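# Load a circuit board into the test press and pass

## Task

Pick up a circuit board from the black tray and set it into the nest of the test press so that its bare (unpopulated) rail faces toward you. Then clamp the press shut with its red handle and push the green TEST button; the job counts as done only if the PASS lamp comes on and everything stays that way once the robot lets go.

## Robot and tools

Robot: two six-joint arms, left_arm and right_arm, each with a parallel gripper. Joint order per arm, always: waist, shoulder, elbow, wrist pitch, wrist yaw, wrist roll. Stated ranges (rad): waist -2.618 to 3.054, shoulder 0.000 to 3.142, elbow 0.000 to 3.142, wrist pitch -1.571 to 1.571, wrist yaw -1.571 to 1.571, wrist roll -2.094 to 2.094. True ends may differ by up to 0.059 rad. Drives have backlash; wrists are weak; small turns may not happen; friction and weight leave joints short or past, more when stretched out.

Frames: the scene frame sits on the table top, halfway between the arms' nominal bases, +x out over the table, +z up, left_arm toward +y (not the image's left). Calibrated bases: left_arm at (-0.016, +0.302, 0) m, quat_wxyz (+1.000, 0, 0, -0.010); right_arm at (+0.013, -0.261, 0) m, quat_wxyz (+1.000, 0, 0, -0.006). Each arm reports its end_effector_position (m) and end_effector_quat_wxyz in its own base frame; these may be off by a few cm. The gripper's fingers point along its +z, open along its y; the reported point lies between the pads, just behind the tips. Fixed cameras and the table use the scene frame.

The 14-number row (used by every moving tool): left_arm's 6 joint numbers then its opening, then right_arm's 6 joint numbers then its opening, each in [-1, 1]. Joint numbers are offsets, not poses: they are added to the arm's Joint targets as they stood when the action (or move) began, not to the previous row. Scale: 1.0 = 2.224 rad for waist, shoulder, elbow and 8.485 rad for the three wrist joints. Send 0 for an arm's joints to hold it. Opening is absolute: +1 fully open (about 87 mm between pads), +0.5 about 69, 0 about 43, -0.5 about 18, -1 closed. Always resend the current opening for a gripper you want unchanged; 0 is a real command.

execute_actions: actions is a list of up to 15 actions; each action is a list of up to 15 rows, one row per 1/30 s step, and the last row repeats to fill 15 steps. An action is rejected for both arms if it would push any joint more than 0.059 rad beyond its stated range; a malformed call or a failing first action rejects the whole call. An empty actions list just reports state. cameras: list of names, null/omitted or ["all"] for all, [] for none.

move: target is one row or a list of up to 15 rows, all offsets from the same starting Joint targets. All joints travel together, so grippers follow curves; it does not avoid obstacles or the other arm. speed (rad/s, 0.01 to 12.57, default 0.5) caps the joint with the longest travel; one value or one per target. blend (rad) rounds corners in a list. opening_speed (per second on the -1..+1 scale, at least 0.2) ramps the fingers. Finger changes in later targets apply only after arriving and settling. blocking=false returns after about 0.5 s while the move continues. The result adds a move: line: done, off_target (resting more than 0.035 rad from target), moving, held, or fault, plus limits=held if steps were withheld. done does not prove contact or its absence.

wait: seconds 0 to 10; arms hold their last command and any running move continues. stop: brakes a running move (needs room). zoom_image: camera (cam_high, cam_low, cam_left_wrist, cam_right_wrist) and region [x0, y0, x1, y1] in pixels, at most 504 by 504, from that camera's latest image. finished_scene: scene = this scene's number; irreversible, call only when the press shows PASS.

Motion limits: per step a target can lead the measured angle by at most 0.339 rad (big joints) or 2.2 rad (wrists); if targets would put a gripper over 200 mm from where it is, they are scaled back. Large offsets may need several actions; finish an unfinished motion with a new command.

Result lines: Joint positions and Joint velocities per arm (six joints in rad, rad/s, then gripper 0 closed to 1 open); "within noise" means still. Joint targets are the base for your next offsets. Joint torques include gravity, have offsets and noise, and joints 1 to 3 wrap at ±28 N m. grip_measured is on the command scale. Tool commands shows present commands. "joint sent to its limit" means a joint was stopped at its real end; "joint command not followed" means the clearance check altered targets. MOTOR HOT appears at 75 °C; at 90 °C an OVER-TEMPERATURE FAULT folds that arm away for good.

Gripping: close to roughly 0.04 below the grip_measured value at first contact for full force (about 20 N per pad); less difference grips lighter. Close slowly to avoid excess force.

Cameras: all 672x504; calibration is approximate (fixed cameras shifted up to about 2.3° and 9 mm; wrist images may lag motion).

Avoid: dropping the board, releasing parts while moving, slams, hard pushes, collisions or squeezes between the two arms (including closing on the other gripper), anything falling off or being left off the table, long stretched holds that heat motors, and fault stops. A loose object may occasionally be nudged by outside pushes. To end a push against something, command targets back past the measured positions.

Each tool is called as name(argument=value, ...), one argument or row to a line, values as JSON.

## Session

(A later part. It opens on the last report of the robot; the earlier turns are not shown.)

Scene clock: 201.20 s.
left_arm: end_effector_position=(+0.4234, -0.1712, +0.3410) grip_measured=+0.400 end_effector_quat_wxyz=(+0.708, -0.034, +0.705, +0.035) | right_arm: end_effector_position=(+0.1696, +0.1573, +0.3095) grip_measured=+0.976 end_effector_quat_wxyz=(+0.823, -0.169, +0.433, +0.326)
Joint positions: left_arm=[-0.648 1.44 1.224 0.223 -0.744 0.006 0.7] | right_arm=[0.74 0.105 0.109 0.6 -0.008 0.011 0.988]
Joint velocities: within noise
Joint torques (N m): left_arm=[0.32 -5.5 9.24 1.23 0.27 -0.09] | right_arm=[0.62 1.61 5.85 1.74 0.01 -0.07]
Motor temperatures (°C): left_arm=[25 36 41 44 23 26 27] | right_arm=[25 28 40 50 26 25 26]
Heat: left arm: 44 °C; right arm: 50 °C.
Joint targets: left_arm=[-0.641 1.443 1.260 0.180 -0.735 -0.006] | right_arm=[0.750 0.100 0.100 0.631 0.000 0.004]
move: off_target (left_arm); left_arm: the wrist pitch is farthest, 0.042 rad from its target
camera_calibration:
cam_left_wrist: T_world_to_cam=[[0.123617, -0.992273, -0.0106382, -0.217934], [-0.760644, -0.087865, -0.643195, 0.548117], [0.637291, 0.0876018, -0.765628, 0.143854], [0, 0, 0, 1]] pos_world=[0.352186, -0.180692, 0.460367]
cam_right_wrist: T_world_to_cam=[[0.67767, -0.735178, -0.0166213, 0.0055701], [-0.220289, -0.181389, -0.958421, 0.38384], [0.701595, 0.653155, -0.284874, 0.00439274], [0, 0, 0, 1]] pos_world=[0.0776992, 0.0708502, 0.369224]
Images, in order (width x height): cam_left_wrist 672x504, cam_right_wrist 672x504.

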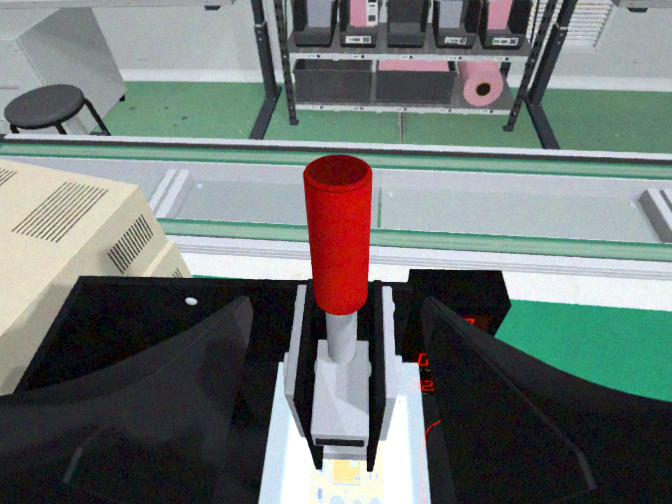

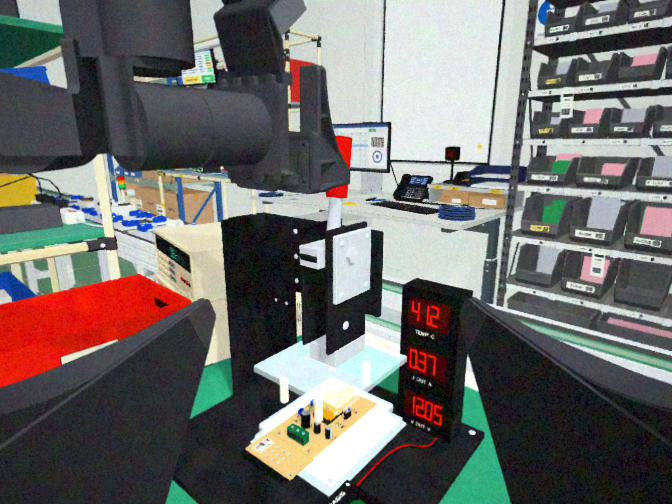

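move(
  target=[0.0238,0.0360,0.0360,0,0.0064,0,0.4,0,0,0,0,0,0,1],
  speed=0.15,
  cameras=["cam_left_wrist"],
)

Scene clock: 203.43 s.
left_arm: end_effector_position=(+0.4507, -0.1677, +0.3432) grip_measured=+0.400 end_effector_quat_wxyz=(+0.708, -0.035, +0.705, +0.036) | right_arm: end_effector_position=(+0.1696, +0.1573, +0.3095) grip_measured=+0.976 end_effector_quat_wxyz=(+0.823, -0.169, +0.433, +0.326)
Joint positions: left_arm=[-0.591 1.518 1.303 0.221 -0.691 0.005 0.7] | right_arm=[0.74 0.105 0.109 0.6 -0.008 0.011 0.988]
Joint velocities: within noise
Joint torques (N m): left_arm=[0.38 -6.11 9.26 1.27 0.22 -0.11] | right_arm=[0.61 1.61 5.86 1.74 0.01 -0.07]
Motor temperatures (°C): left_arm=[25 36 41 44 23 26 27] | right_arm=[25 28 40 49 26 25 26]
Heat: left arm: 44 °C; right arm: 49 °C.
Joint targets: left_arm=[-0.588 1.523 1.340 0.180 -0.680 -0.006] | right_arm=[0.750 0.100 0.100 0.631 0.000 0.004]
move: off_target (left_arm); left_arm: the wrist pitch is farthest, 0.041 rad from its target
camera_calibration:
cam_left_wrist: T_world_to_cam=[[0.126545, -0.991906, -0.0104014, -0.219164], [-0.760406, -0.0902664, -0.643144, 0.570048], [0.637, 0.0892958, -0.765675, 0.128283], [0, 0, 0, 1]] pos_world=[0.379486, -0.177389, 0.462567]
Images, in order (width x height): cam_left_wrist 672x504.

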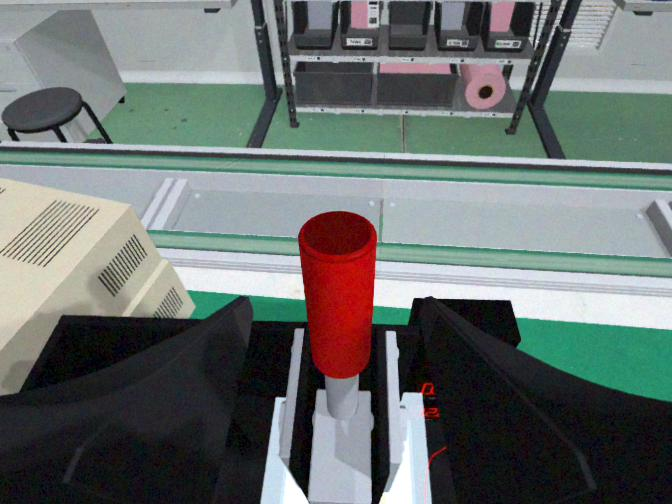

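move(
  target=[0.0238,0.0360,0.0360,0,0.0064,0,0.4,0,0,0,0,0,0,1],
  speed=0.15,
  cameras=["cam_left_wrist","cam_right_wrist"],
)

zoom_image(
  camera="cam_right_wrist",
  region=[240, 60, 400, 300],
)

Scene clock: 205.13 s.
left_arm: end_effector_position=(+0.4781, -0.1642, +0.3435) grip_measured=+0.400 end_effector_quat_wxyz=(+0.708, -0.034, +0.705, +0.035) | right_arm: end_effector_position=(+0.1696, +0.1573, +0.3095) grip_measured=+0.976 end_effector_quat_wxyz=(+0.823, -0.169, +0.433, +0.326)
Joint positions: left_arm=[-0.539 1.598 1.383 0.221 -0.637 0.005 0.7] | right_arm=[0.74 0.105 0.109 0.6 -0.008 0.011 0.988]
Joint velocities: within noise
Joint torques (N m): left_arm=[0.36 -6.98 9.24 1.29 0.28 -0.11] | right_arm=[0.62 1.61 5.86 1.74 0.01 -0.07]
Motor temperatures (°C): left_arm=[25 36 42 44 23 26 27] | right_arm=[25 28 40 49 26 25 26]
Heat: left arm: 44 °C; right arm: 49 °C.
Joint targets: left_arm=[-0.535 1.603 1.420 0.181 -0.626 -0.006] | right_arm=[0.750 0.100 0.100 0.631 0.000 0.004]
move: off_target (left_arm); left_arm: the wrist pitch is farthest, 0.041 rad from its target
camera_calibration:
cam_left_wrist: T_world_to_cam=[[0.124542, -0.992158, -0.0105308, -0.218229], [-0.760662, -0.0886578, -0.643066, 0.591683], [0.63709, 0.0880993, -0.765738, 0.110446], [0, 0, 0, 1]] pos_world=[0.406885, -0.173791, 0.462766]
cam_right_wrist: T_world_to_cam=[[0.67767, -0.735178, -0.0166213, 0.0055701], [-0.220289, -0.181389, -0.958421, 0.38384], [0.701595, 0.653155, -0.284874, 0.00439274], [0, 0, 0, 1]] pos_world=[0.0776992, 0.0708502, 0.369224]
Images, in order (width x height): cam_left_wrist 672x504, cam_right_wrist 672x504.

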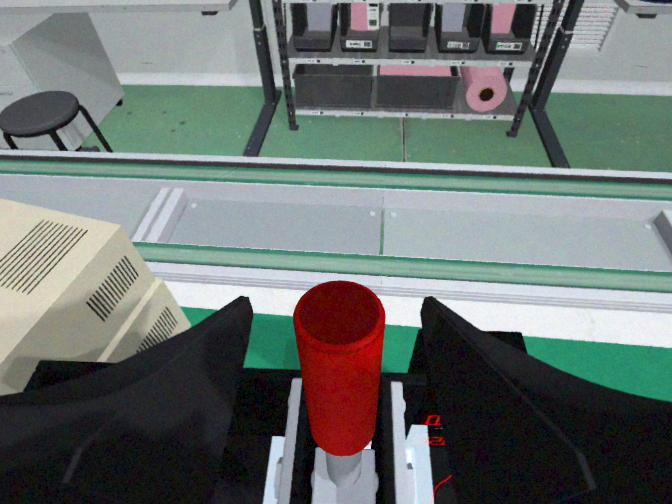

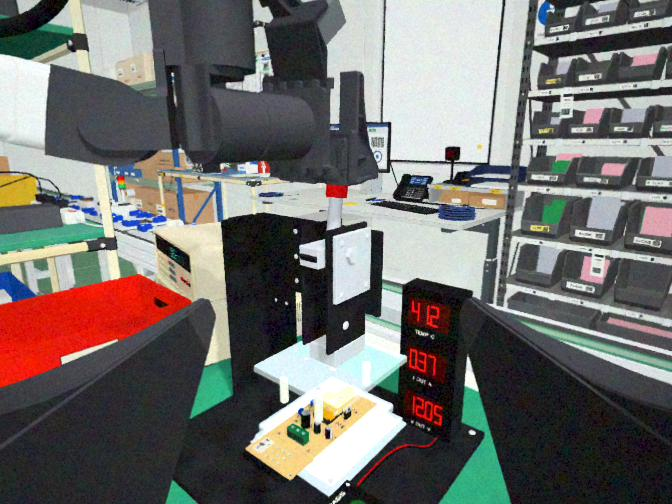

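Scaled by 2.100 from the camera's 672x504 image, which has a finer 960x720 frame.

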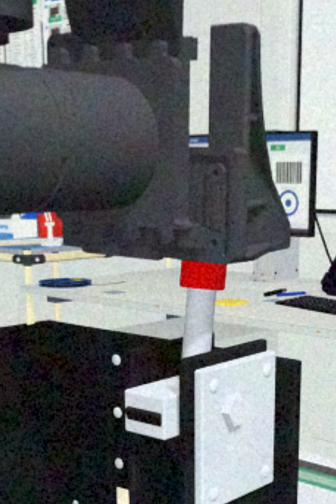

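move(
  target=[0,0,0,0,0,0,-0.42,0,0,0,0,0,0,1],
  opening_speed=0.5,
  cameras=["cam_left_wrist"],
)

Scene clock: 207.40 s.
left_arm: end_effector_position=(+0.4779, -0.1655, +0.3435) grip_measured=-0.394 end_effector_quat_wxyz=(+0.708, -0.034, +0.705, +0.032) | right_arm: end_effector_position=(+0.1696, +0.1573, +0.3095) grip_measured=+0.976 end_effector_quat_wxyz=(+0.823, -0.169, +0.433, +0.326)
Joint positions: left_arm=[-0.541 1.598 1.383 0.221 -0.635 0 0.303] | right_arm=[0.74 0.105 0.109 0.6 -0.008 0.011 0.988]
Joint velocities: within noise
Joint torques (N m): left_arm=[0.42 -6.95 9.25 1.32 0.22 -0.09] | right_arm=[0.62 1.61 5.87 1.74 0.01 -0.07]
Motor temperatures (°C): left_arm=[25 37 42 44 23 26 27] | right_arm=[25 28 40 49 26 25 26]
Heat: left arm: 44 °C; right arm: 49 °C.
Joint targets: left_arm=[-0.535 1.603 1.420 0.181 -0.626 -0.006] | right_arm=[0.750 0.100 0.100 0.631 0.000 0.004]
move: off_target (left_arm); left_arm: the wrist pitch is farthest, 0.040 rad from its target
camera_calibration:
cam_left_wrist: T_world_to_cam=[[0.121142, -0.992615, -0.00631668, -0.219348], [-0.760707, -0.0887475, -0.642999, 0.591447], [0.63769, 0.0826995, -0.765841, 0.109623], [0, 0, 0, 1]] pos_world=[0.406585, -0.174305, 0.462868]
Images, in order (width x height): cam_left_wrist 672x504.

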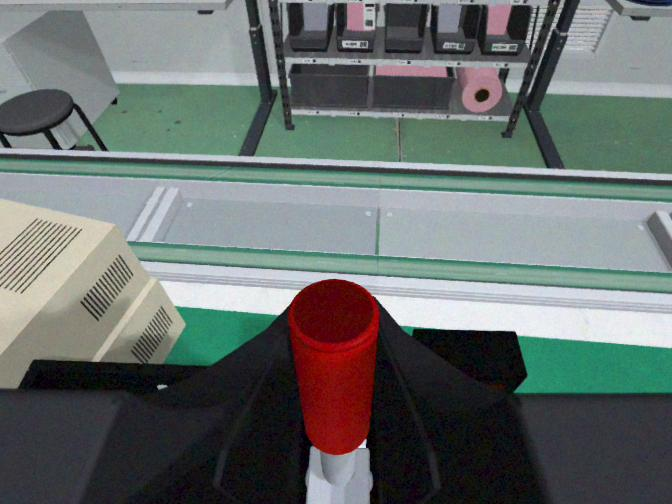

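move(
  target=[
    [-0.0315,-0.0549,-0.0603,0.0022,-0.0087,0.0007,-0.43,0,0,0,0,0,0,1],
    [-0.0679,-0.1025,-0.1299,0.0152,-0.0184,0.0007,-0.43,0,0,0,0,0,0,1],
  ],
  speed=0.12,
  blend=[0.05,0],
  cameras=["cam_left_wrist","cam_right_wrist"],
)

Scene clock: 214.53 s.
left_arm: end_effector_position=(+0.4163, -0.1691, +0.3322) grip_measured=-0.391 end_effector_quat_wxyz=(+0.715, -0.046, +0.697, +0.027) | right_arm: end_effector_position=(+0.1696, +0.1573, +0.3095) grip_measured=+0.976 end_effector_quat_wxyz=(+0.823, -0.169, +0.433, +0.326)
Joint positions: left_arm=[-0.659 1.412 1.145 0.299 -0.763 -0.006 0.304] | right_arm=[0.74 0.105 0.109 0.6 -0.008 0.011 0.988]
Joint velocities: within noise
Joint torques (N m): left_arm=[-2.07 -8.96 5.11 1.67 -0.04 0.04] | right_arm=[0.62 1.62 5.86 1.74 0.01 -0.07]
Motor temperatures (°C): left_arm=[25 37 42 43 23 26 28] | right_arm=[25 28 40 48 26 25 26]
Heat: left arm: 43 °C; right arm: 48 °C.
Joint targets: left_arm=[-0.686 1.375 1.132 0.309 -0.782 0.000] | right_arm=[0.750 0.100 0.100 0.631 0.000 0.004]
move: off_target (left_arm); left_arm: the shoulder is farthest, 0.037 rad from its target
camera_calibration:
cam_left_wrist: T_world_to_cam=[[0.131234, -0.991169, 0.0190056, -0.22791], [-0.746396, -0.111406, -0.656111, 0.531522], [0.652434, 0.0719186, -0.754425, 0.128751], [0, 0, 0, 1]] pos_world=[0.342634, -0.175942, 0.450202]
cam_right_wrist: T_world_to_cam=[[0.67767, -0.735178, -0.0166213, 0.0055701], [-0.220289, -0.181389, -0.958421, 0.38384], [0.701595, 0.653155, -0.284874, 0.00439274], [0, 0, 0, 1]] pos_world=[0.0776992, 0.0708502, 0.369224]
Images, in order (width x height): cam_left_wrist 672x504, cam_right_wrist 672x504.

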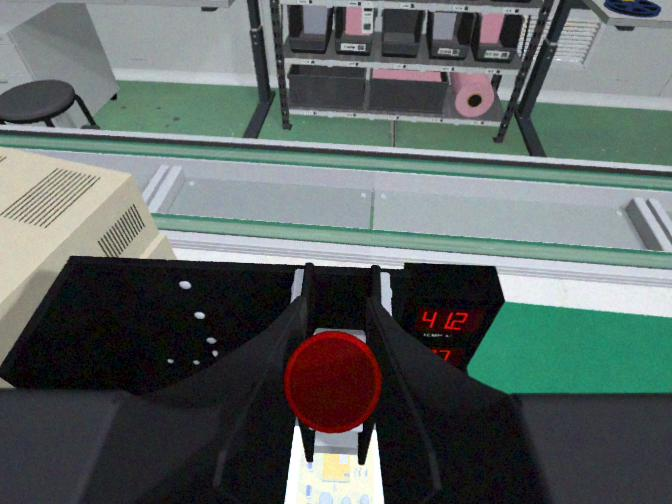

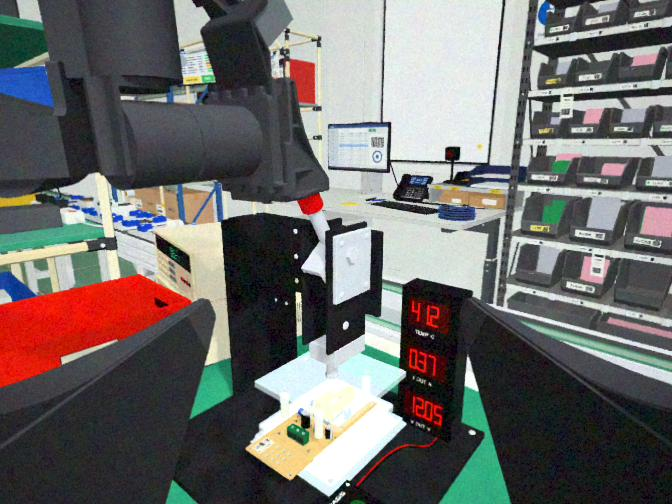

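move(
  target=[
    [-0.0355,-0.0301,-0.0769,0.0124,-0.0081,0,-0.43,0,0,0,0,0,0,1],
    [-0.0495,-0.0333,-0.1349,0.0266,-0.0118,0,-0.43,0,0,0,0,0,0,1],
  ],
  speed=0.12,
  blend=[0.05,0],
  cameras=["cam_left_wrist","cam_right_wrist"],
)

Scene clock: 218.13 s.
left_arm: end_effector_position=(+0.3778, -0.1719, +0.2909) grip_measured=-0.384 end_effector_quat_wxyz=(+0.731, -0.067, +0.679, +0.010) | right_arm: end_effector_position=(+0.1696, +0.1573, +0.3095) grip_measured=+0.976 end_effector_quat_wxyz=(+0.823, -0.169, +0.433, +0.326)
Joint positions: left_arm=[-0.754 1.325 0.857 0.573 -0.863 -0.005 0.308] | right_arm=[0.74 0.105 0.109 0.6 -0.008 0.011 0.988]
Joint velocities: within noise
Joint torques (N m): left_arm=[-3.33 -6.83 3.97 1.18 -0.02 0.06] | right_arm=[0.62 1.61 5.87 1.73 0.01 -0.07]
Motor temperatures (°C): left_arm=[25 37 42 43 23 26 28] | right_arm=[25 28 40 48 26 25 26]
Heat: left arm: 43 °C; right arm: 48 °C.
Joint targets: left_arm=[-0.796 1.301 0.831 0.535 -0.882 0.000] | right_arm=[0.750 0.100 0.100 0.631 0.000 0.004]
move: off_target (left_arm); left_arm: the waist is farthest, 0.042 rad from its target
camera_calibration:
cam_left_wrist: T_world_to_cam=[[0.133497, -0.988096, 0.0764571, -0.241775], [-0.711447, -0.149256, -0.686706, 0.464605], [0.689943, 0.037278, -0.722903, 0.093735], [0, 0, 0, 1]] pos_world=[0.298146, -0.173046, 0.405294]
cam_right_wrist: T_world_to_cam=[[0.67767, -0.735178, -0.0166213, 0.0055701], [-0.220289, -0.181389, -0.958421, 0.38384], [0.701595, 0.653155, -0.284874, 0.00439274], [0, 0, 0, 1]] pos_world=[0.0776992, 0.0708502, 0.369224]
Images, in order (width x height): cam_left_wrist 672x504, cam_right_wrist 672x504.

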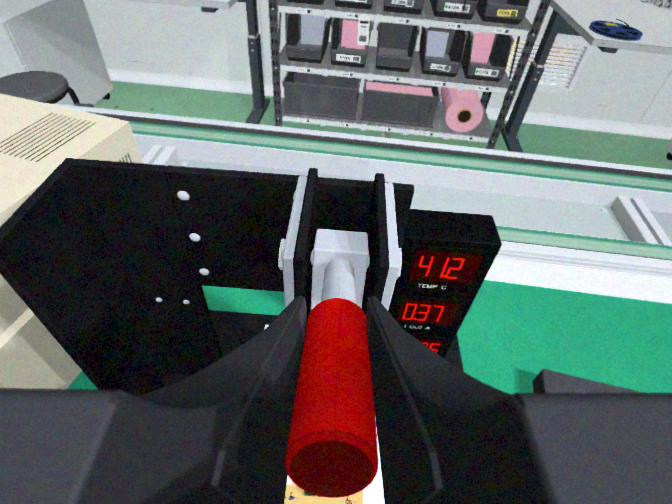

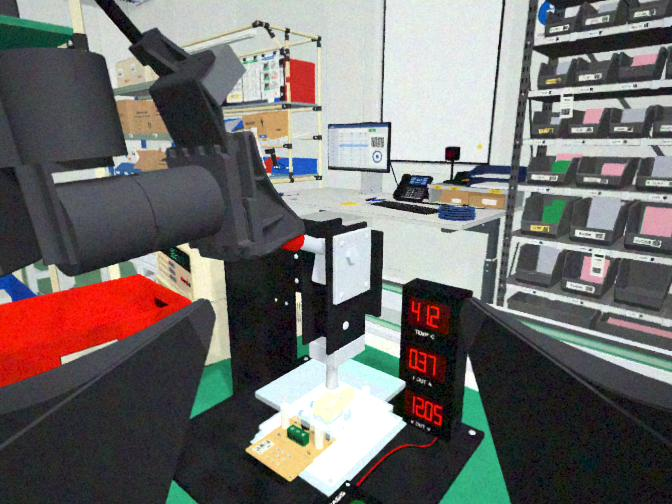

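move(
  target=[-0.0022,0.0220,-0.0342,-0.0100,-0.0003,0,-0.43,0,0,0,0,0,0,1],
  speed=0.1,
  cameras=["cam_left_wrist","cam_right_wrist"],
)

Scene clock: 219.93 s.
left_arm: end_effector_position=(+0.3712, -0.1724, +0.2654) grip_measured=-0.380 end_effector_quat_wxyz=(+0.719, -0.052, +0.693, +0.021) | right_arm: end_effector_position=(+0.1696, +0.1573, +0.3095) grip_measured=+0.976 end_effector_quat_wxyz=(+0.823, -0.169, +0.433, +0.326)
Joint positions: left_arm=[-0.769 1.326 0.794 0.586 -0.872 -0.005 0.31] | right_arm=[0.74 0.105 0.109 0.6 -0.008 0.011 0.988]
Joint velocities: within noise
Joint torques (N m): left_arm=[-2.37 -2.43 3 0.34 0 0.06] | right_arm=[0.62 1.61 5.85 1.74 0.01 -0.07]
Motor temperatures (°C): left_arm=[25 37 41 43 23 26 28] | right_arm=[25 28 40 48 26 25 26]
Heat: left arm: 43 °C; right arm: 48 °C.
Joint targets: left_arm=[-0.801 1.350 0.755 0.450 -0.885 0.000] | right_arm=[0.750 0.100 0.100 0.631 0.000 0.004]
move: off_target (left_arm); left_arm: the wrist pitch is farthest, 0.135 rad from its target
camera_calibration:
cam_left_wrist: T_world_to_cam=[[0.129516, -0.990902, 0.0365826, -0.227992], [-0.737975, -0.120967, -0.663898, 0.450925], [0.662283, 0.0589882, -0.746928, 0.100166], [0, 0, 0, 1]] pos_world=[0.295962, -0.177279, 0.382526]
cam_right_wrist: T_world_to_cam=[[0.67767, -0.735178, -0.0166213, 0.0055701], [-0.220289, -0.181389, -0.958421, 0.38384], [0.701595, 0.653155, -0.284874, 0.00439274], [0, 0, 0, 1]] pos_world=[0.0776992, 0.0708502, 0.369224]
Images, in order (width x height): cam_left_wrist 672x504, cam_right_wrist 672x504.

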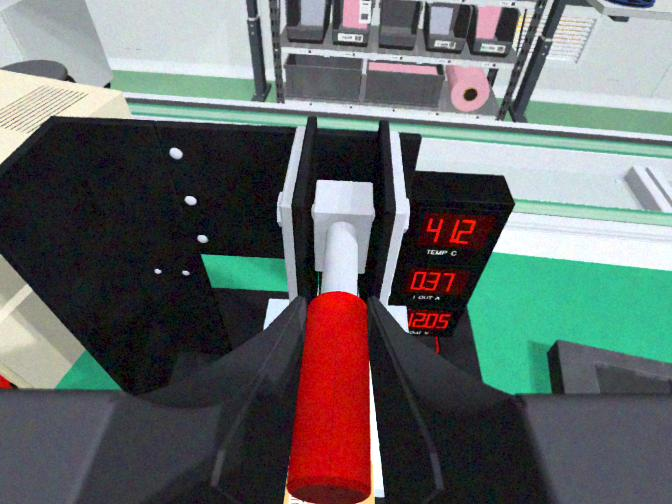

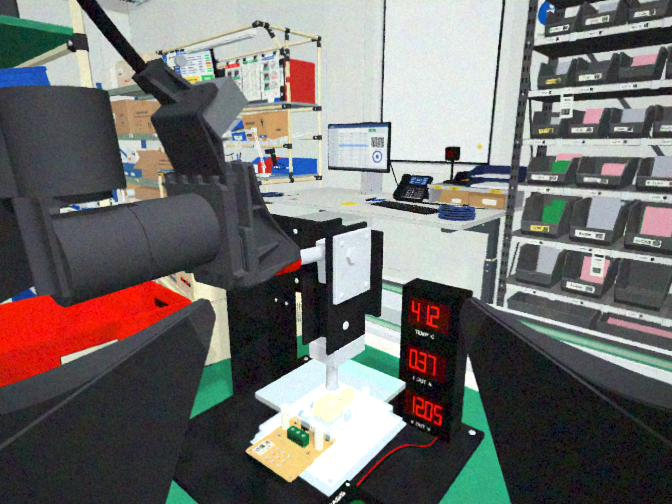

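move(
  target=[0,0.0090,-0.0135,-0.0118,0,0,-0.43,0,0,0,0,0,0,1],
  speed=0.1,
  cameras=["cam_left_wrist","cam_right_wrist"],
)

zoom_image(
  camera="cam_right_wrist",
  region=[230, 200, 430, 460],
)

Scene clock: 221.60 s.
left_arm: end_effector_position=(+0.3708, -0.1722, +0.2614) grip_measured=-0.380 end_effector_quat_wxyz=(+0.717, -0.049, +0.695, +0.023) | right_arm: end_effector_position=(+0.1696, +0.1573, +0.3095) grip_measured=+0.976 end_effector_quat_wxyz=(+0.823, -0.169, +0.433, +0.326)
Joint positions: left_arm=[-0.769 1.328 0.786 0.585 -0.871 -0.005 0.31] | right_arm=[0.74 0.105 0.109 0.6 -0.008 0.011 0.988]
Joint velocities: within noise
Joint torques (N m): left_arm=[-2.39 -0.7 1.32 -0.56 0 0.05] | right_arm=[0.62 1.61 5.86 1.74 0.01 -0.07]
Motor temperatures (°C): left_arm=[25 37 41 42 23 26 28] | right_arm=[25 28 40 48 26 25 26]
Heat: left arm: 42 °C; right arm: 48 °C.
Joint targets: left_arm=[-0.801 1.370 0.725 0.350 -0.885 0.000] | right_arm=[0.750 0.100 0.100 0.631 0.000 0.004]
move: off_target (left_arm); left_arm: the wrist pitch is farthest, 0.235 rad from its target
camera_calibration:
cam_left_wrist: T_world_to_cam=[[0.128993, -0.99122, 0.0290566, -0.225447], [-0.742611, -0.115976, -0.659604, 0.449519], [0.657183, 0.0635068, -0.751051, 0.101269], [0, 0, 0, 1]] pos_world=[0.296347, -0.177765, 0.379114]
cam_right_wrist: T_world_to_cam=[[0.67767, -0.735178, -0.0166213, 0.0055701], [-0.220289, -0.181389, -0.958421, 0.38384], [0.701595, 0.653155, -0.284874, 0.00439274], [0, 0, 0, 1]] pos_world=[0.0776992, 0.0708502, 0.369224]
Images, in order (width x height): cam_left_wrist 672x504, cam_right_wrist 672x504.

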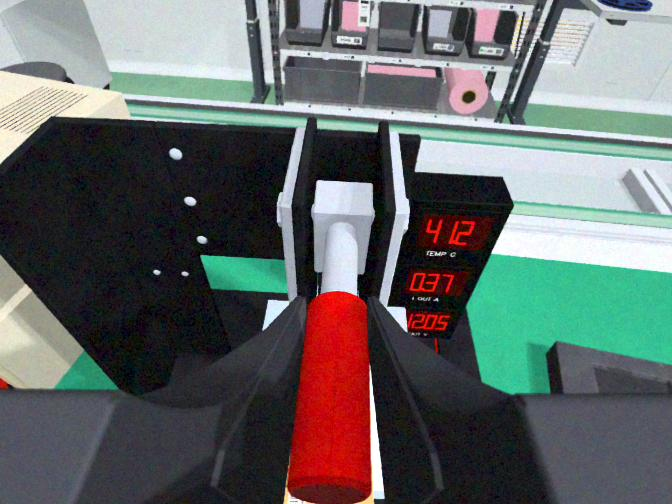

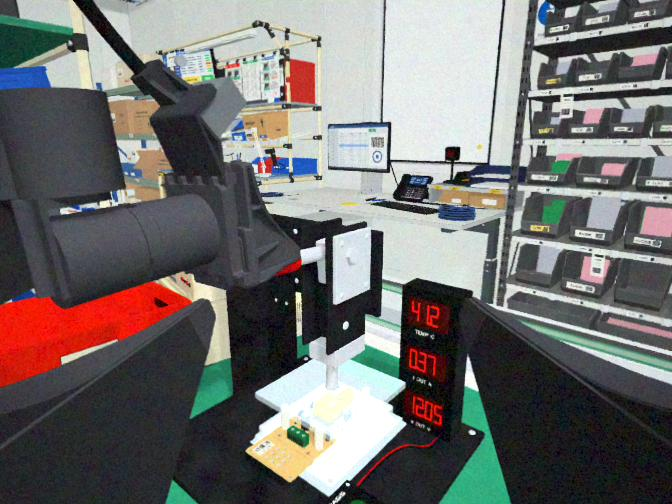

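Scaled by 1.938 from the camera's 672x504 image, which has a finer 960x720 frame.

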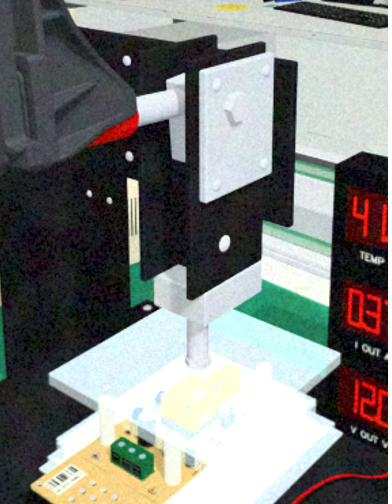

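move(
  target=[0,0.0112,-0.0180,-0.0118,0,0,-0.43,0,0,0,0,0,0,1],
  speed=0.1,
  cameras=["cam_left_wrist","cam_right_wrist"],
)

zoom_image(
  camera="cam_right_wrist",
  region=[230, 200, 430, 460],
)

Scene clock: 223.60 s.
left_arm: end_effector_position=(+0.3705, -0.1722, +0.2595) grip_measured=-0.380 end_effector_quat_wxyz=(+0.716, -0.047, +0.697, +0.024) | right_arm: end_effector_position=(+0.1696, +0.1573, +0.3095) grip_measured=+0.976 end_effector_quat_wxyz=(+0.823, -0.169, +0.433, +0.326)
Joint positions: left_arm=[-0.769 1.328 0.782 0.585 -0.869 -0.005 0.31] | right_arm=[0.74 0.105 0.109 0.6 -0.008 0.011 0.988]
Joint velocities: within noise
Joint torques (N m): left_arm=[-2.47 0.81 -0.79 -1.49 -0.01 0.05] | right_arm=[0.62 1.61 5.85 1.74 0.01 -0.07]
Motor temperatures (°C): left_arm=[25 37 41 42 23 26 28] | right_arm=[25 28 40 48 26 25 26]
Heat: left arm: 42 °C; right arm: 48 °C.
Joint targets: left_arm=[-0.801 1.395 0.685 0.250 -0.885 0.000] | right_arm=[0.750 0.100 0.100 0.631 0.000 0.004]
move: off_target (left_arm); left_arm: the wrist pitch is farthest, 0.335 rad from its target
camera_calibration:
cam_left_wrist: T_world_to_cam=[[0.126755, -0.991609, 0.0254086, -0.223632], [-0.744987, -0.11208, -0.657596, 0.449079], [0.654926, 0.0644244, -0.752942, 0.101486], [0, 0, 0, 1]] pos_world=[0.296439, -0.177961, 0.377408]
cam_right_wrist: T_world_to_cam=[[0.67767, -0.735178, -0.0166213, 0.0055701], [-0.220289, -0.181389, -0.958421, 0.38384], [0.701595, 0.653155, -0.284874, 0.00439274], [0, 0, 0, 1]] pos_world=[0.0776992, 0.0708502, 0.369224]
Images, in order (width x height): cam_left_wrist 672x504, cam_right_wrist 672x504.

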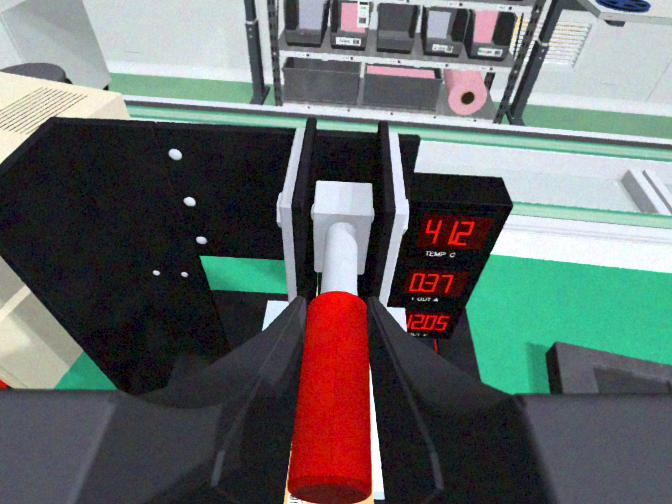

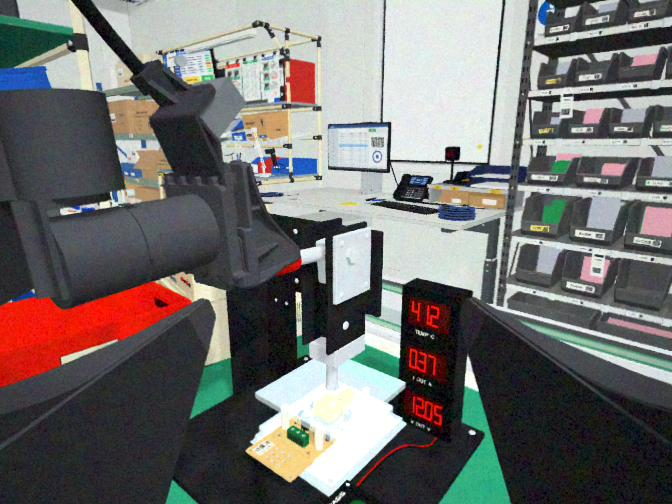

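Scaled by 1.938 from the camera's 672x504 image, which has a finer 960x720 frame.

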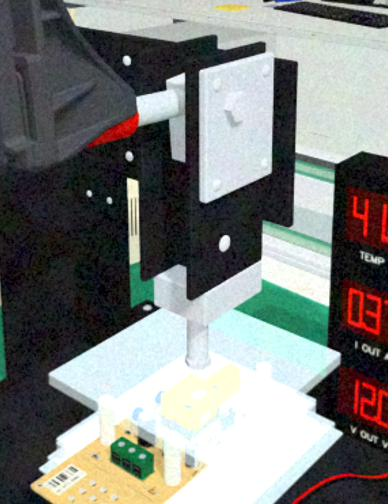

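zoom_image(
  camera="cam_right_wrist",
  region=[240, 360, 420, 490],
)

zoom_image(
  camera="cam_right_wrist",
  region=[290, 230, 390, 330],
)

Scaled by 2.800 from the camera's 672x504 image, which has a finer 960x720 frame.

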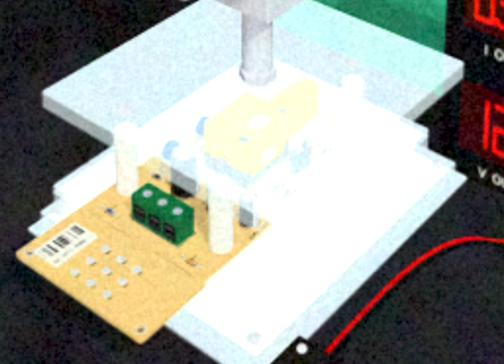

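Scaled by 5.040 from the camera's 672x504 image, which has a finer 960x720 frame.

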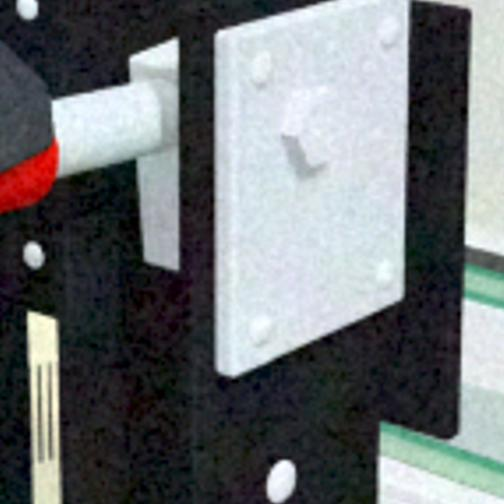

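move(
  target=[0,0.0112,-0.0180,-0.0236,0,0,-0.43,0,0,0,0,0,0,1],
  speed=0.12,
  cameras=["cam_left_wrist","cam_right_wrist"],
)

zoom_image(
  camera="cam_right_wrist",
  region=[230, 200, 430, 460],
)

Scene clock: 227.87 s.
left_arm: end_effector_position=(+0.3701, -0.1721, +0.2567) grip_measured=-0.381 end_effector_quat_wxyz=(+0.713, -0.043, +0.700, +0.026) | right_arm: end_effector_position=(+0.1696, +0.1573, +0.3095) grip_measured=+0.976 end_effector_quat_wxyz=(+0.823, -0.169, +0.433, +0.326)
Joint positions: left_arm=[-0.769 1.328 0.78 0.574 -0.868 -0.005 0.31] | right_arm=[0.74 0.105 0.109 0.6 -0.008 0.011 0.988]
Joint velocities: within noise
Joint torques (N m): left_arm=[-2.54 3.04 -3.82 -3.19 -0.02 0.06] | right_arm=[0.62 1.61 5.86 1.73 0.01 -0.07]
Motor temperatures (°C): left_arm=[25 36 40 43 23 26 28] | right_arm=[25 28 40 48 26 25 26]
Heat: left arm: 43 °C; right arm: 48 °C.
Joint targets: left_arm=[-0.801 1.420 0.645 0.050 -0.885 0.000] | right_arm=[0.750 0.100 0.100 0.631 0.000 0.004]
move: off_target (left_arm); left_arm: the wrist pitch is farthest, 0.524 rad from its target
camera_calibration:
cam_left_wrist: T_world_to_cam=[[0.12543, -0.99198, 0.0155883, -0.220427], [-0.751054, -0.105209, -0.651805, 0.448899], [0.648217, 0.0700485, -0.758227, 0.104405], [0, 0, 0, 1]] pos_world=[0.297118, -0.178744, 0.375193]
cam_right_wrist: T_world_to_cam=[[0.67767, -0.735178, -0.0166213, 0.0055701], [-0.220289, -0.181389, -0.958421, 0.38384], [0.701595, 0.653155, -0.284874, 0.00439274], [0, 0, 0, 1]] pos_world=[0.0776992, 0.0708502, 0.369224]
Images, in order (width x height): cam_left_wrist 672x504, cam_right_wrist 672x504.

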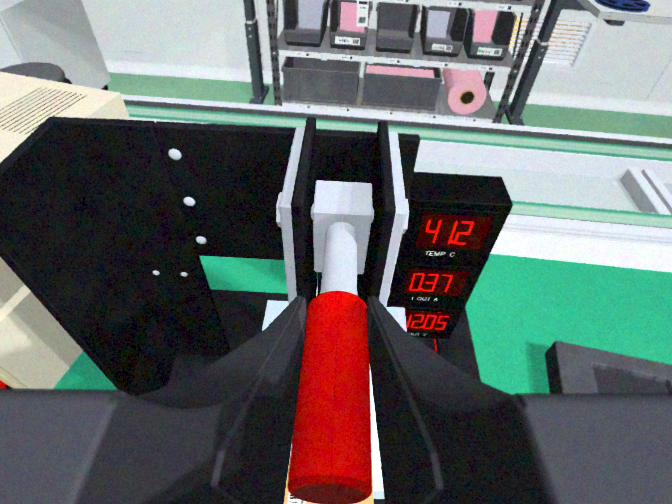

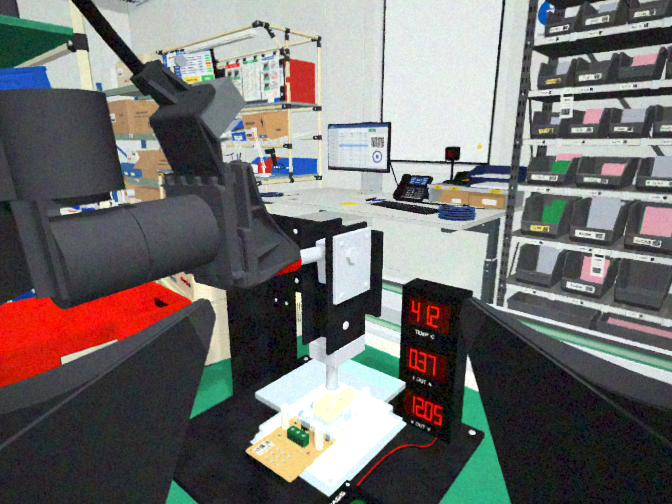

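Scaled by 1.938 from the camera's 672x504 image, which has a finer 960x720 frame.

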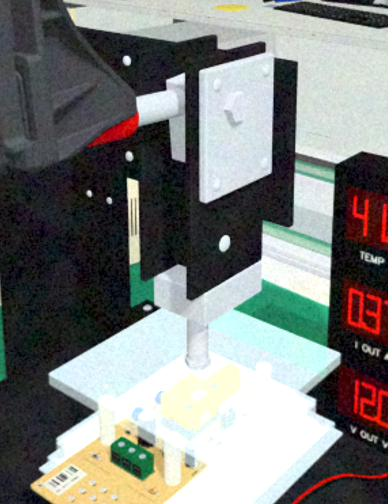

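move(
  target=[0.0117,-0.0337,0.0540,0.0554,0.0010,0,-0.43,0,0,0,0,0,0,1],
  speed=0.2,
  cameras=["cam_left_wrist","cam_right_wrist"],
)

zoom_image(
  camera="cam_right_wrist",
  region=[230, 200, 430, 460],
)

Scene clock: 231.17 s.
left_arm: end_effector_position=(+0.3715, -0.1724, +0.2653) grip_measured=-0.382 end_effector_quat_wxyz=(+0.723, -0.053, +0.688, +0.015) | right_arm: end_effector_position=(+0.1696, +0.1573, +0.3095) grip_measured=+0.976 end_effector_quat_wxyz=(+0.823, -0.169, +0.433, +0.326)
Joint positions: left_arm=[-0.766 1.326 0.779 0.619 -0.863 -0.002 0.309] | right_arm=[0.74 0.105 0.109 0.6 -0.008 0.011 0.988]
Joint velocities: within noise
Joint torques (N m): left_arm=[-0.42 -2.84 4.92 0.64 0.02 0.05] | right_arm=[0.62 1.61 5.86 1.73 0.01 -0.07]
Motor temperatures (°C): left_arm=[25 36 40 43 23 26 28] | right_arm=[25 28 40 48 26 25 26]
Heat: left arm: 43 °C; right arm: 48 °C.
Joint targets: left_arm=[-0.775 1.345 0.765 0.520 -0.876 0.000] | right_arm=[0.750 0.100 0.100 0.631 0.000 0.004]
move: off_target (left_arm); left_arm: the wrist pitch is farthest, 0.099 rad from its target
camera_calibration:
cam_left_wrist: T_world_to_cam=[[0.122994, -0.991244, 0.048035, -0.228639], [-0.72963, -0.12313, -0.672666, 0.449978], [0.672691, 0.047686, -0.738386, 0.0917954], [0, 0, 0, 1]] pos_world=[0.294689, -0.175608, 0.381448]
cam_right_wrist: T_world_to_cam=[[0.67767, -0.735178, -0.0166213, 0.0055701], [-0.220289, -0.181389, -0.958421, 0.38384], [0.701595, 0.653155, -0.284874, 0.00439274], [0, 0, 0, 1]] pos_world=[0.0776992, 0.0708502, 0.369224]
Images, in order (width x height): cam_left_wrist 672x504, cam_right_wrist 672x504.

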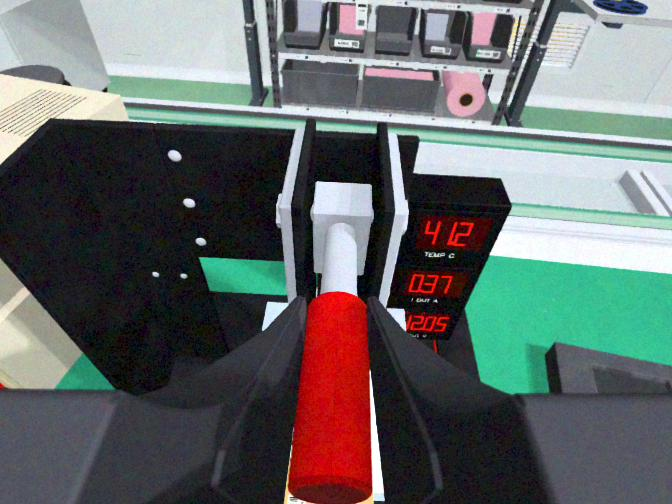

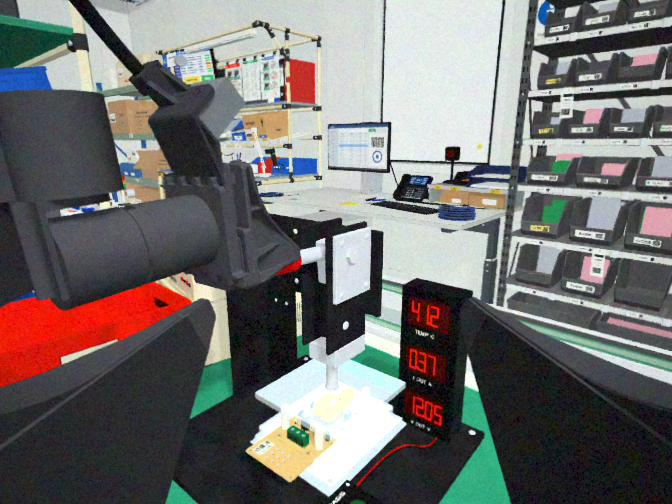

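Scaled by 1.938 from the camera's 672x504 image, which has a finer 960x720 frame.

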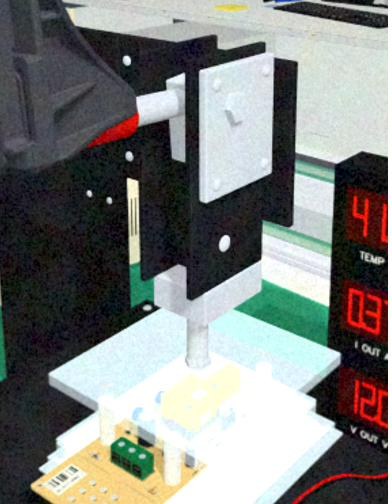

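move(
  target=[0,0,0,0,0,0,0.0,0,0,0,0,0,0,1],
  opening_speed=0.3,
  cameras=["cam_left_wrist","cam_right_wrist"],
)

zoom_image(
  camera="cam_right_wrist",
  region=[230, 200, 430, 460],
)

Scene clock: 233.37 s.
left_arm: end_effector_position=(+0.3699, -0.1748, +0.2486) grip_measured=+0.000 end_effector_quat_wxyz=(+0.706, -0.033, +0.707, +0.033) | right_arm: end_effector_position=(+0.1696, +0.1573, +0.3095) grip_measured=+0.976 end_effector_quat_wxyz=(+0.823, -0.169, +0.433, +0.326)
Joint positions: left_arm=[-0.775 1.342 0.779 0.561 -0.869 -0.001 0.5] | right_arm=[0.74 0.105 0.109 0.6 -0.008 0.011 0.988]
Joint velocities: within noise
Joint torques (N m): left_arm=[-0.38 -4.41 5.03 1.18 0.06 0.01] | right_arm=[0.62 1.61 5.86 1.73 0.01 -0.07]
Motor temperatures (°C): left_arm=[25 36 40 43 23 26 28] | right_arm=[25 28 40 48 26 25 26]
Heat: left arm: 43 °C; right arm: 48 °C.
Joint targets: left_arm=[-0.775 1.345 0.765 0.520 -0.876 0.000] | right_arm=[0.750 0.100 0.100 0.631 0.000 0.004]
move: off_target (left_arm); left_arm: the wrist pitch is farthest, 0.041 rad from its target
camera_calibration:
cam_left_wrist: T_world_to_cam=[[0.120905, -0.992621, -0.00929323, -0.215302], [-0.764642, -0.0871581, -0.638535, 0.448081], [0.633013, 0.084308, -0.769537, 0.109605], [0, 0, 0, 1]] pos_world=[0.299272, -0.1839, 0.36846]
cam_right_wrist: T_world_to_cam=[[0.67767, -0.735178, -0.0166213, 0.0055701], [-0.220289, -0.181389, -0.958421, 0.38384], [0.701595, 0.653155, -0.284874, 0.00439274], [0, 0, 0, 1]] pos_world=[0.0776992, 0.0708502, 0.369224]
Images, in order (width x height): cam_left_wrist 672x504, cam_right_wrist 672x504.

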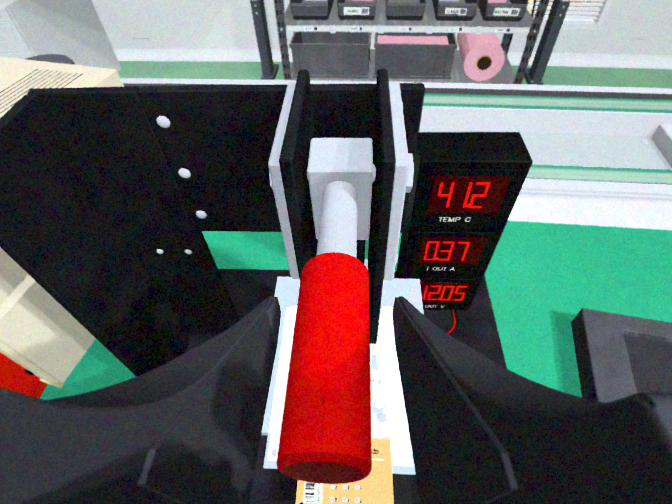

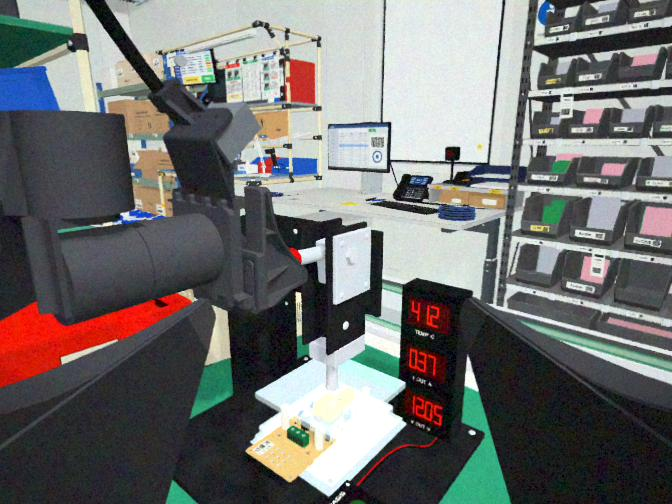

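Scaled by 1.938 from the camera's 672x504 image, which has a finer 960x720 frame.

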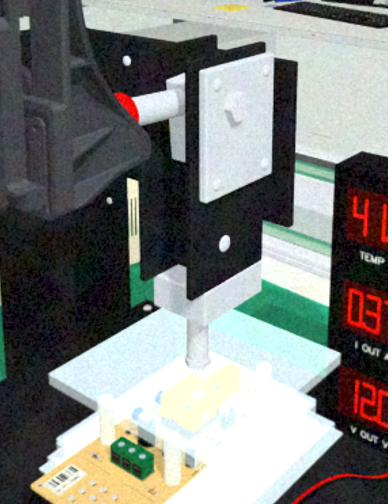

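move(
  target=[
    [0,0,0,0,0,0,0.4,0,0,0,0,0,0,1],
    [-0.0594,-0.0573,-0.0279,-0.0024,-0.0146,0,0.4,0,0,0,0,0,0,1],
    [-0.1268,-0.0971,-0.0517,-0.0059,-0.0323,0,0.4,0,0,0,0,0,0,1],
  ],
  speed=0.15,
  cameras=["cam_left_wrist","cam_right_wrist"],
)

zoom_image(
  camera="cam_right_wrist",
  region=[230, 200, 430, 460],
)

Scene clock: 237.73 s.
left_arm: end_effector_position=(+0.2887, -0.1852, +0.2552) grip_measured=+0.400 end_effector_quat_wxyz=(+0.711, -0.039, +0.702, +0.022) | right_arm: end_effector_position=(+0.1696, +0.1573, +0.3095) grip_measured=+0.976 end_effector_quat_wxyz=(+0.823, -0.169, +0.433, +0.326)
Joint positions: left_arm=[-1.054 1.144 0.661 0.509 -1.142 -0.001 0.7] | right_arm=[0.74 0.105 0.109 0.6 -0.008 0.011 0.988]
Joint velocities: within noise
Joint torques (N m): left_arm=[-0.81 -4.08 5.09 1.06 0.05 0.02] | right_arm=[0.62 1.61 5.86 1.74 0.01 -0.07]
Motor temperatures (°C): left_arm=[25 35 40 42 23 26 28] | right_arm=[25 28 40 48 26 25 26]
Heat: left arm: 42 °C; right arm: 48 °C.
Joint targets: left_arm=[-1.057 1.129 0.650 0.470 -1.151 0.000] | right_arm=[0.750 0.100 0.100 0.631 0.000 0.004]
move: off_target (left_arm); left_arm: the wrist pitch is farthest, 0.039 rad from its target
camera_calibration:
cam_left_wrist: T_world_to_cam=[[0.114535, -0.993298, 0.0154864, -0.22036], [-0.756322, -0.0972962, -0.646924, 0.387148], [0.644095, 0.062383, -0.762397, 0.157814], [0, 0, 0, 1]] pos_world=[0.2164, -0.19106, 0.374185]
cam_right_wrist: T_world_to_cam=[[0.67767, -0.735178, -0.0166213, 0.0055701], [-0.220289, -0.181389, -0.958421, 0.38384], [0.701595, 0.653155, -0.284874, 0.00439274], [0, 0, 0, 1]] pos_world=[0.0776992, 0.0708502, 0.369224]
Images, in order (width x height): cam_left_wrist 672x504, cam_right_wrist 672x504.

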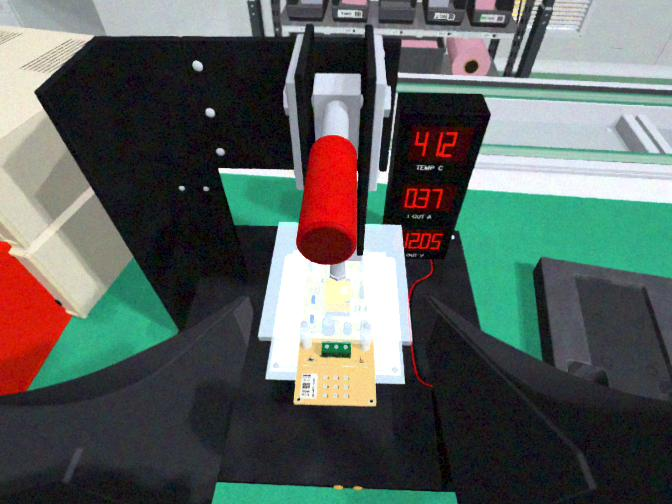

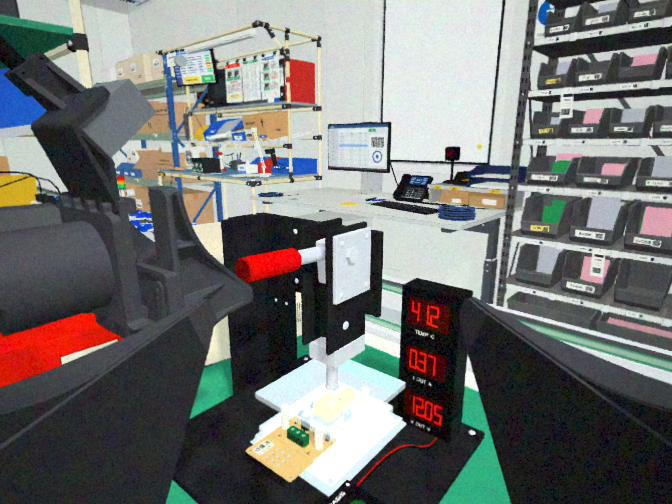

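Scaled by 1.938 from the camera's 672x504 image, which has a finer 960x720 frame.

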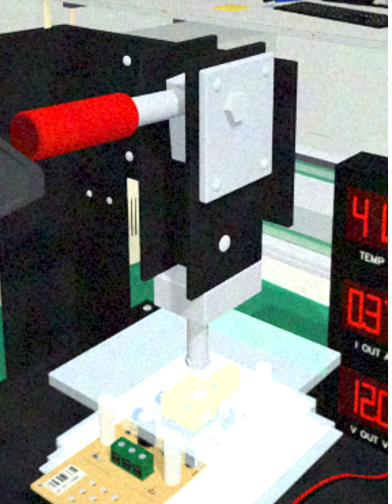

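move(
  target=[
    [0,-0.0899,0,0,0,0,0.4,0,0,0,0,0,0,1],
    [0.3013,-0.0899,0,0,0.03,0,0.0,0,0,0,0,0,0,1],
  ],
  speed=0.5,
  cameras=["cam_right_wrist"],
)

Scene clock: 241.70 s.
left_arm: end_effector_position=(+0.3316, +0.0119, +0.3185) grip_measured=+0.000 end_effector_quat_wxyz=(+0.744, -0.228, +0.615, +0.129) | right_arm: end_effector_position=(+0.1696, +0.1573, +0.3095) grip_measured=+0.976 end_effector_quat_wxyz=(+0.823, -0.169, +0.433, +0.326)
Joint positions: left_arm=[-0.393 0.932 0.661 0.501 -0.906 -0.001 0.5] | right_arm=[0.74 0.105 0.109 0.6 -0.008 0.011 0.988]
Joint velocities: within noise
Joint torques (N m): left_arm=[0.43 -1.4 5.29 1.15 0.35 0.04] | right_arm=[0.62 1.61 5.86 1.74 0.01 -0.07]
Motor temperatures (°C): left_arm=[25 35 39 42 23 26 28] | right_arm=[25 28 40 48 26 25 26]
Heat: left arm: 42 °C; right arm: 48 °C.
Joint targets: left_arm=[-0.386 0.929 0.650 0.470 -0.896 0.000] | right_arm=[0.750 0.100 0.100 0.631 0.000 0.004]
move: done
camera_calibration:
cam_right_wrist: T_world_to_cam=[[0.67767, -0.735178, -0.0166213, 0.0055701], [-0.220289, -0.181389, -0.958421, 0.38384], [0.701595, 0.653155, -0.284874, 0.00439274], [0, 0, 0, 1]] pos_world=[0.0776992, 0.0708502, 0.369224]
Images, in order (width x height): cam_right_wrist 672x504.

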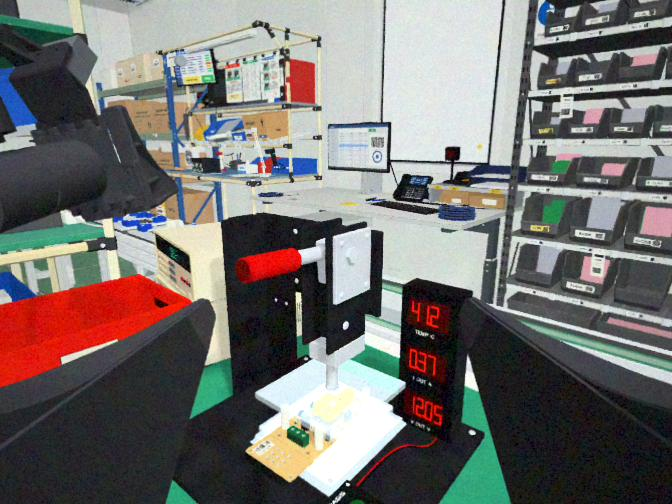

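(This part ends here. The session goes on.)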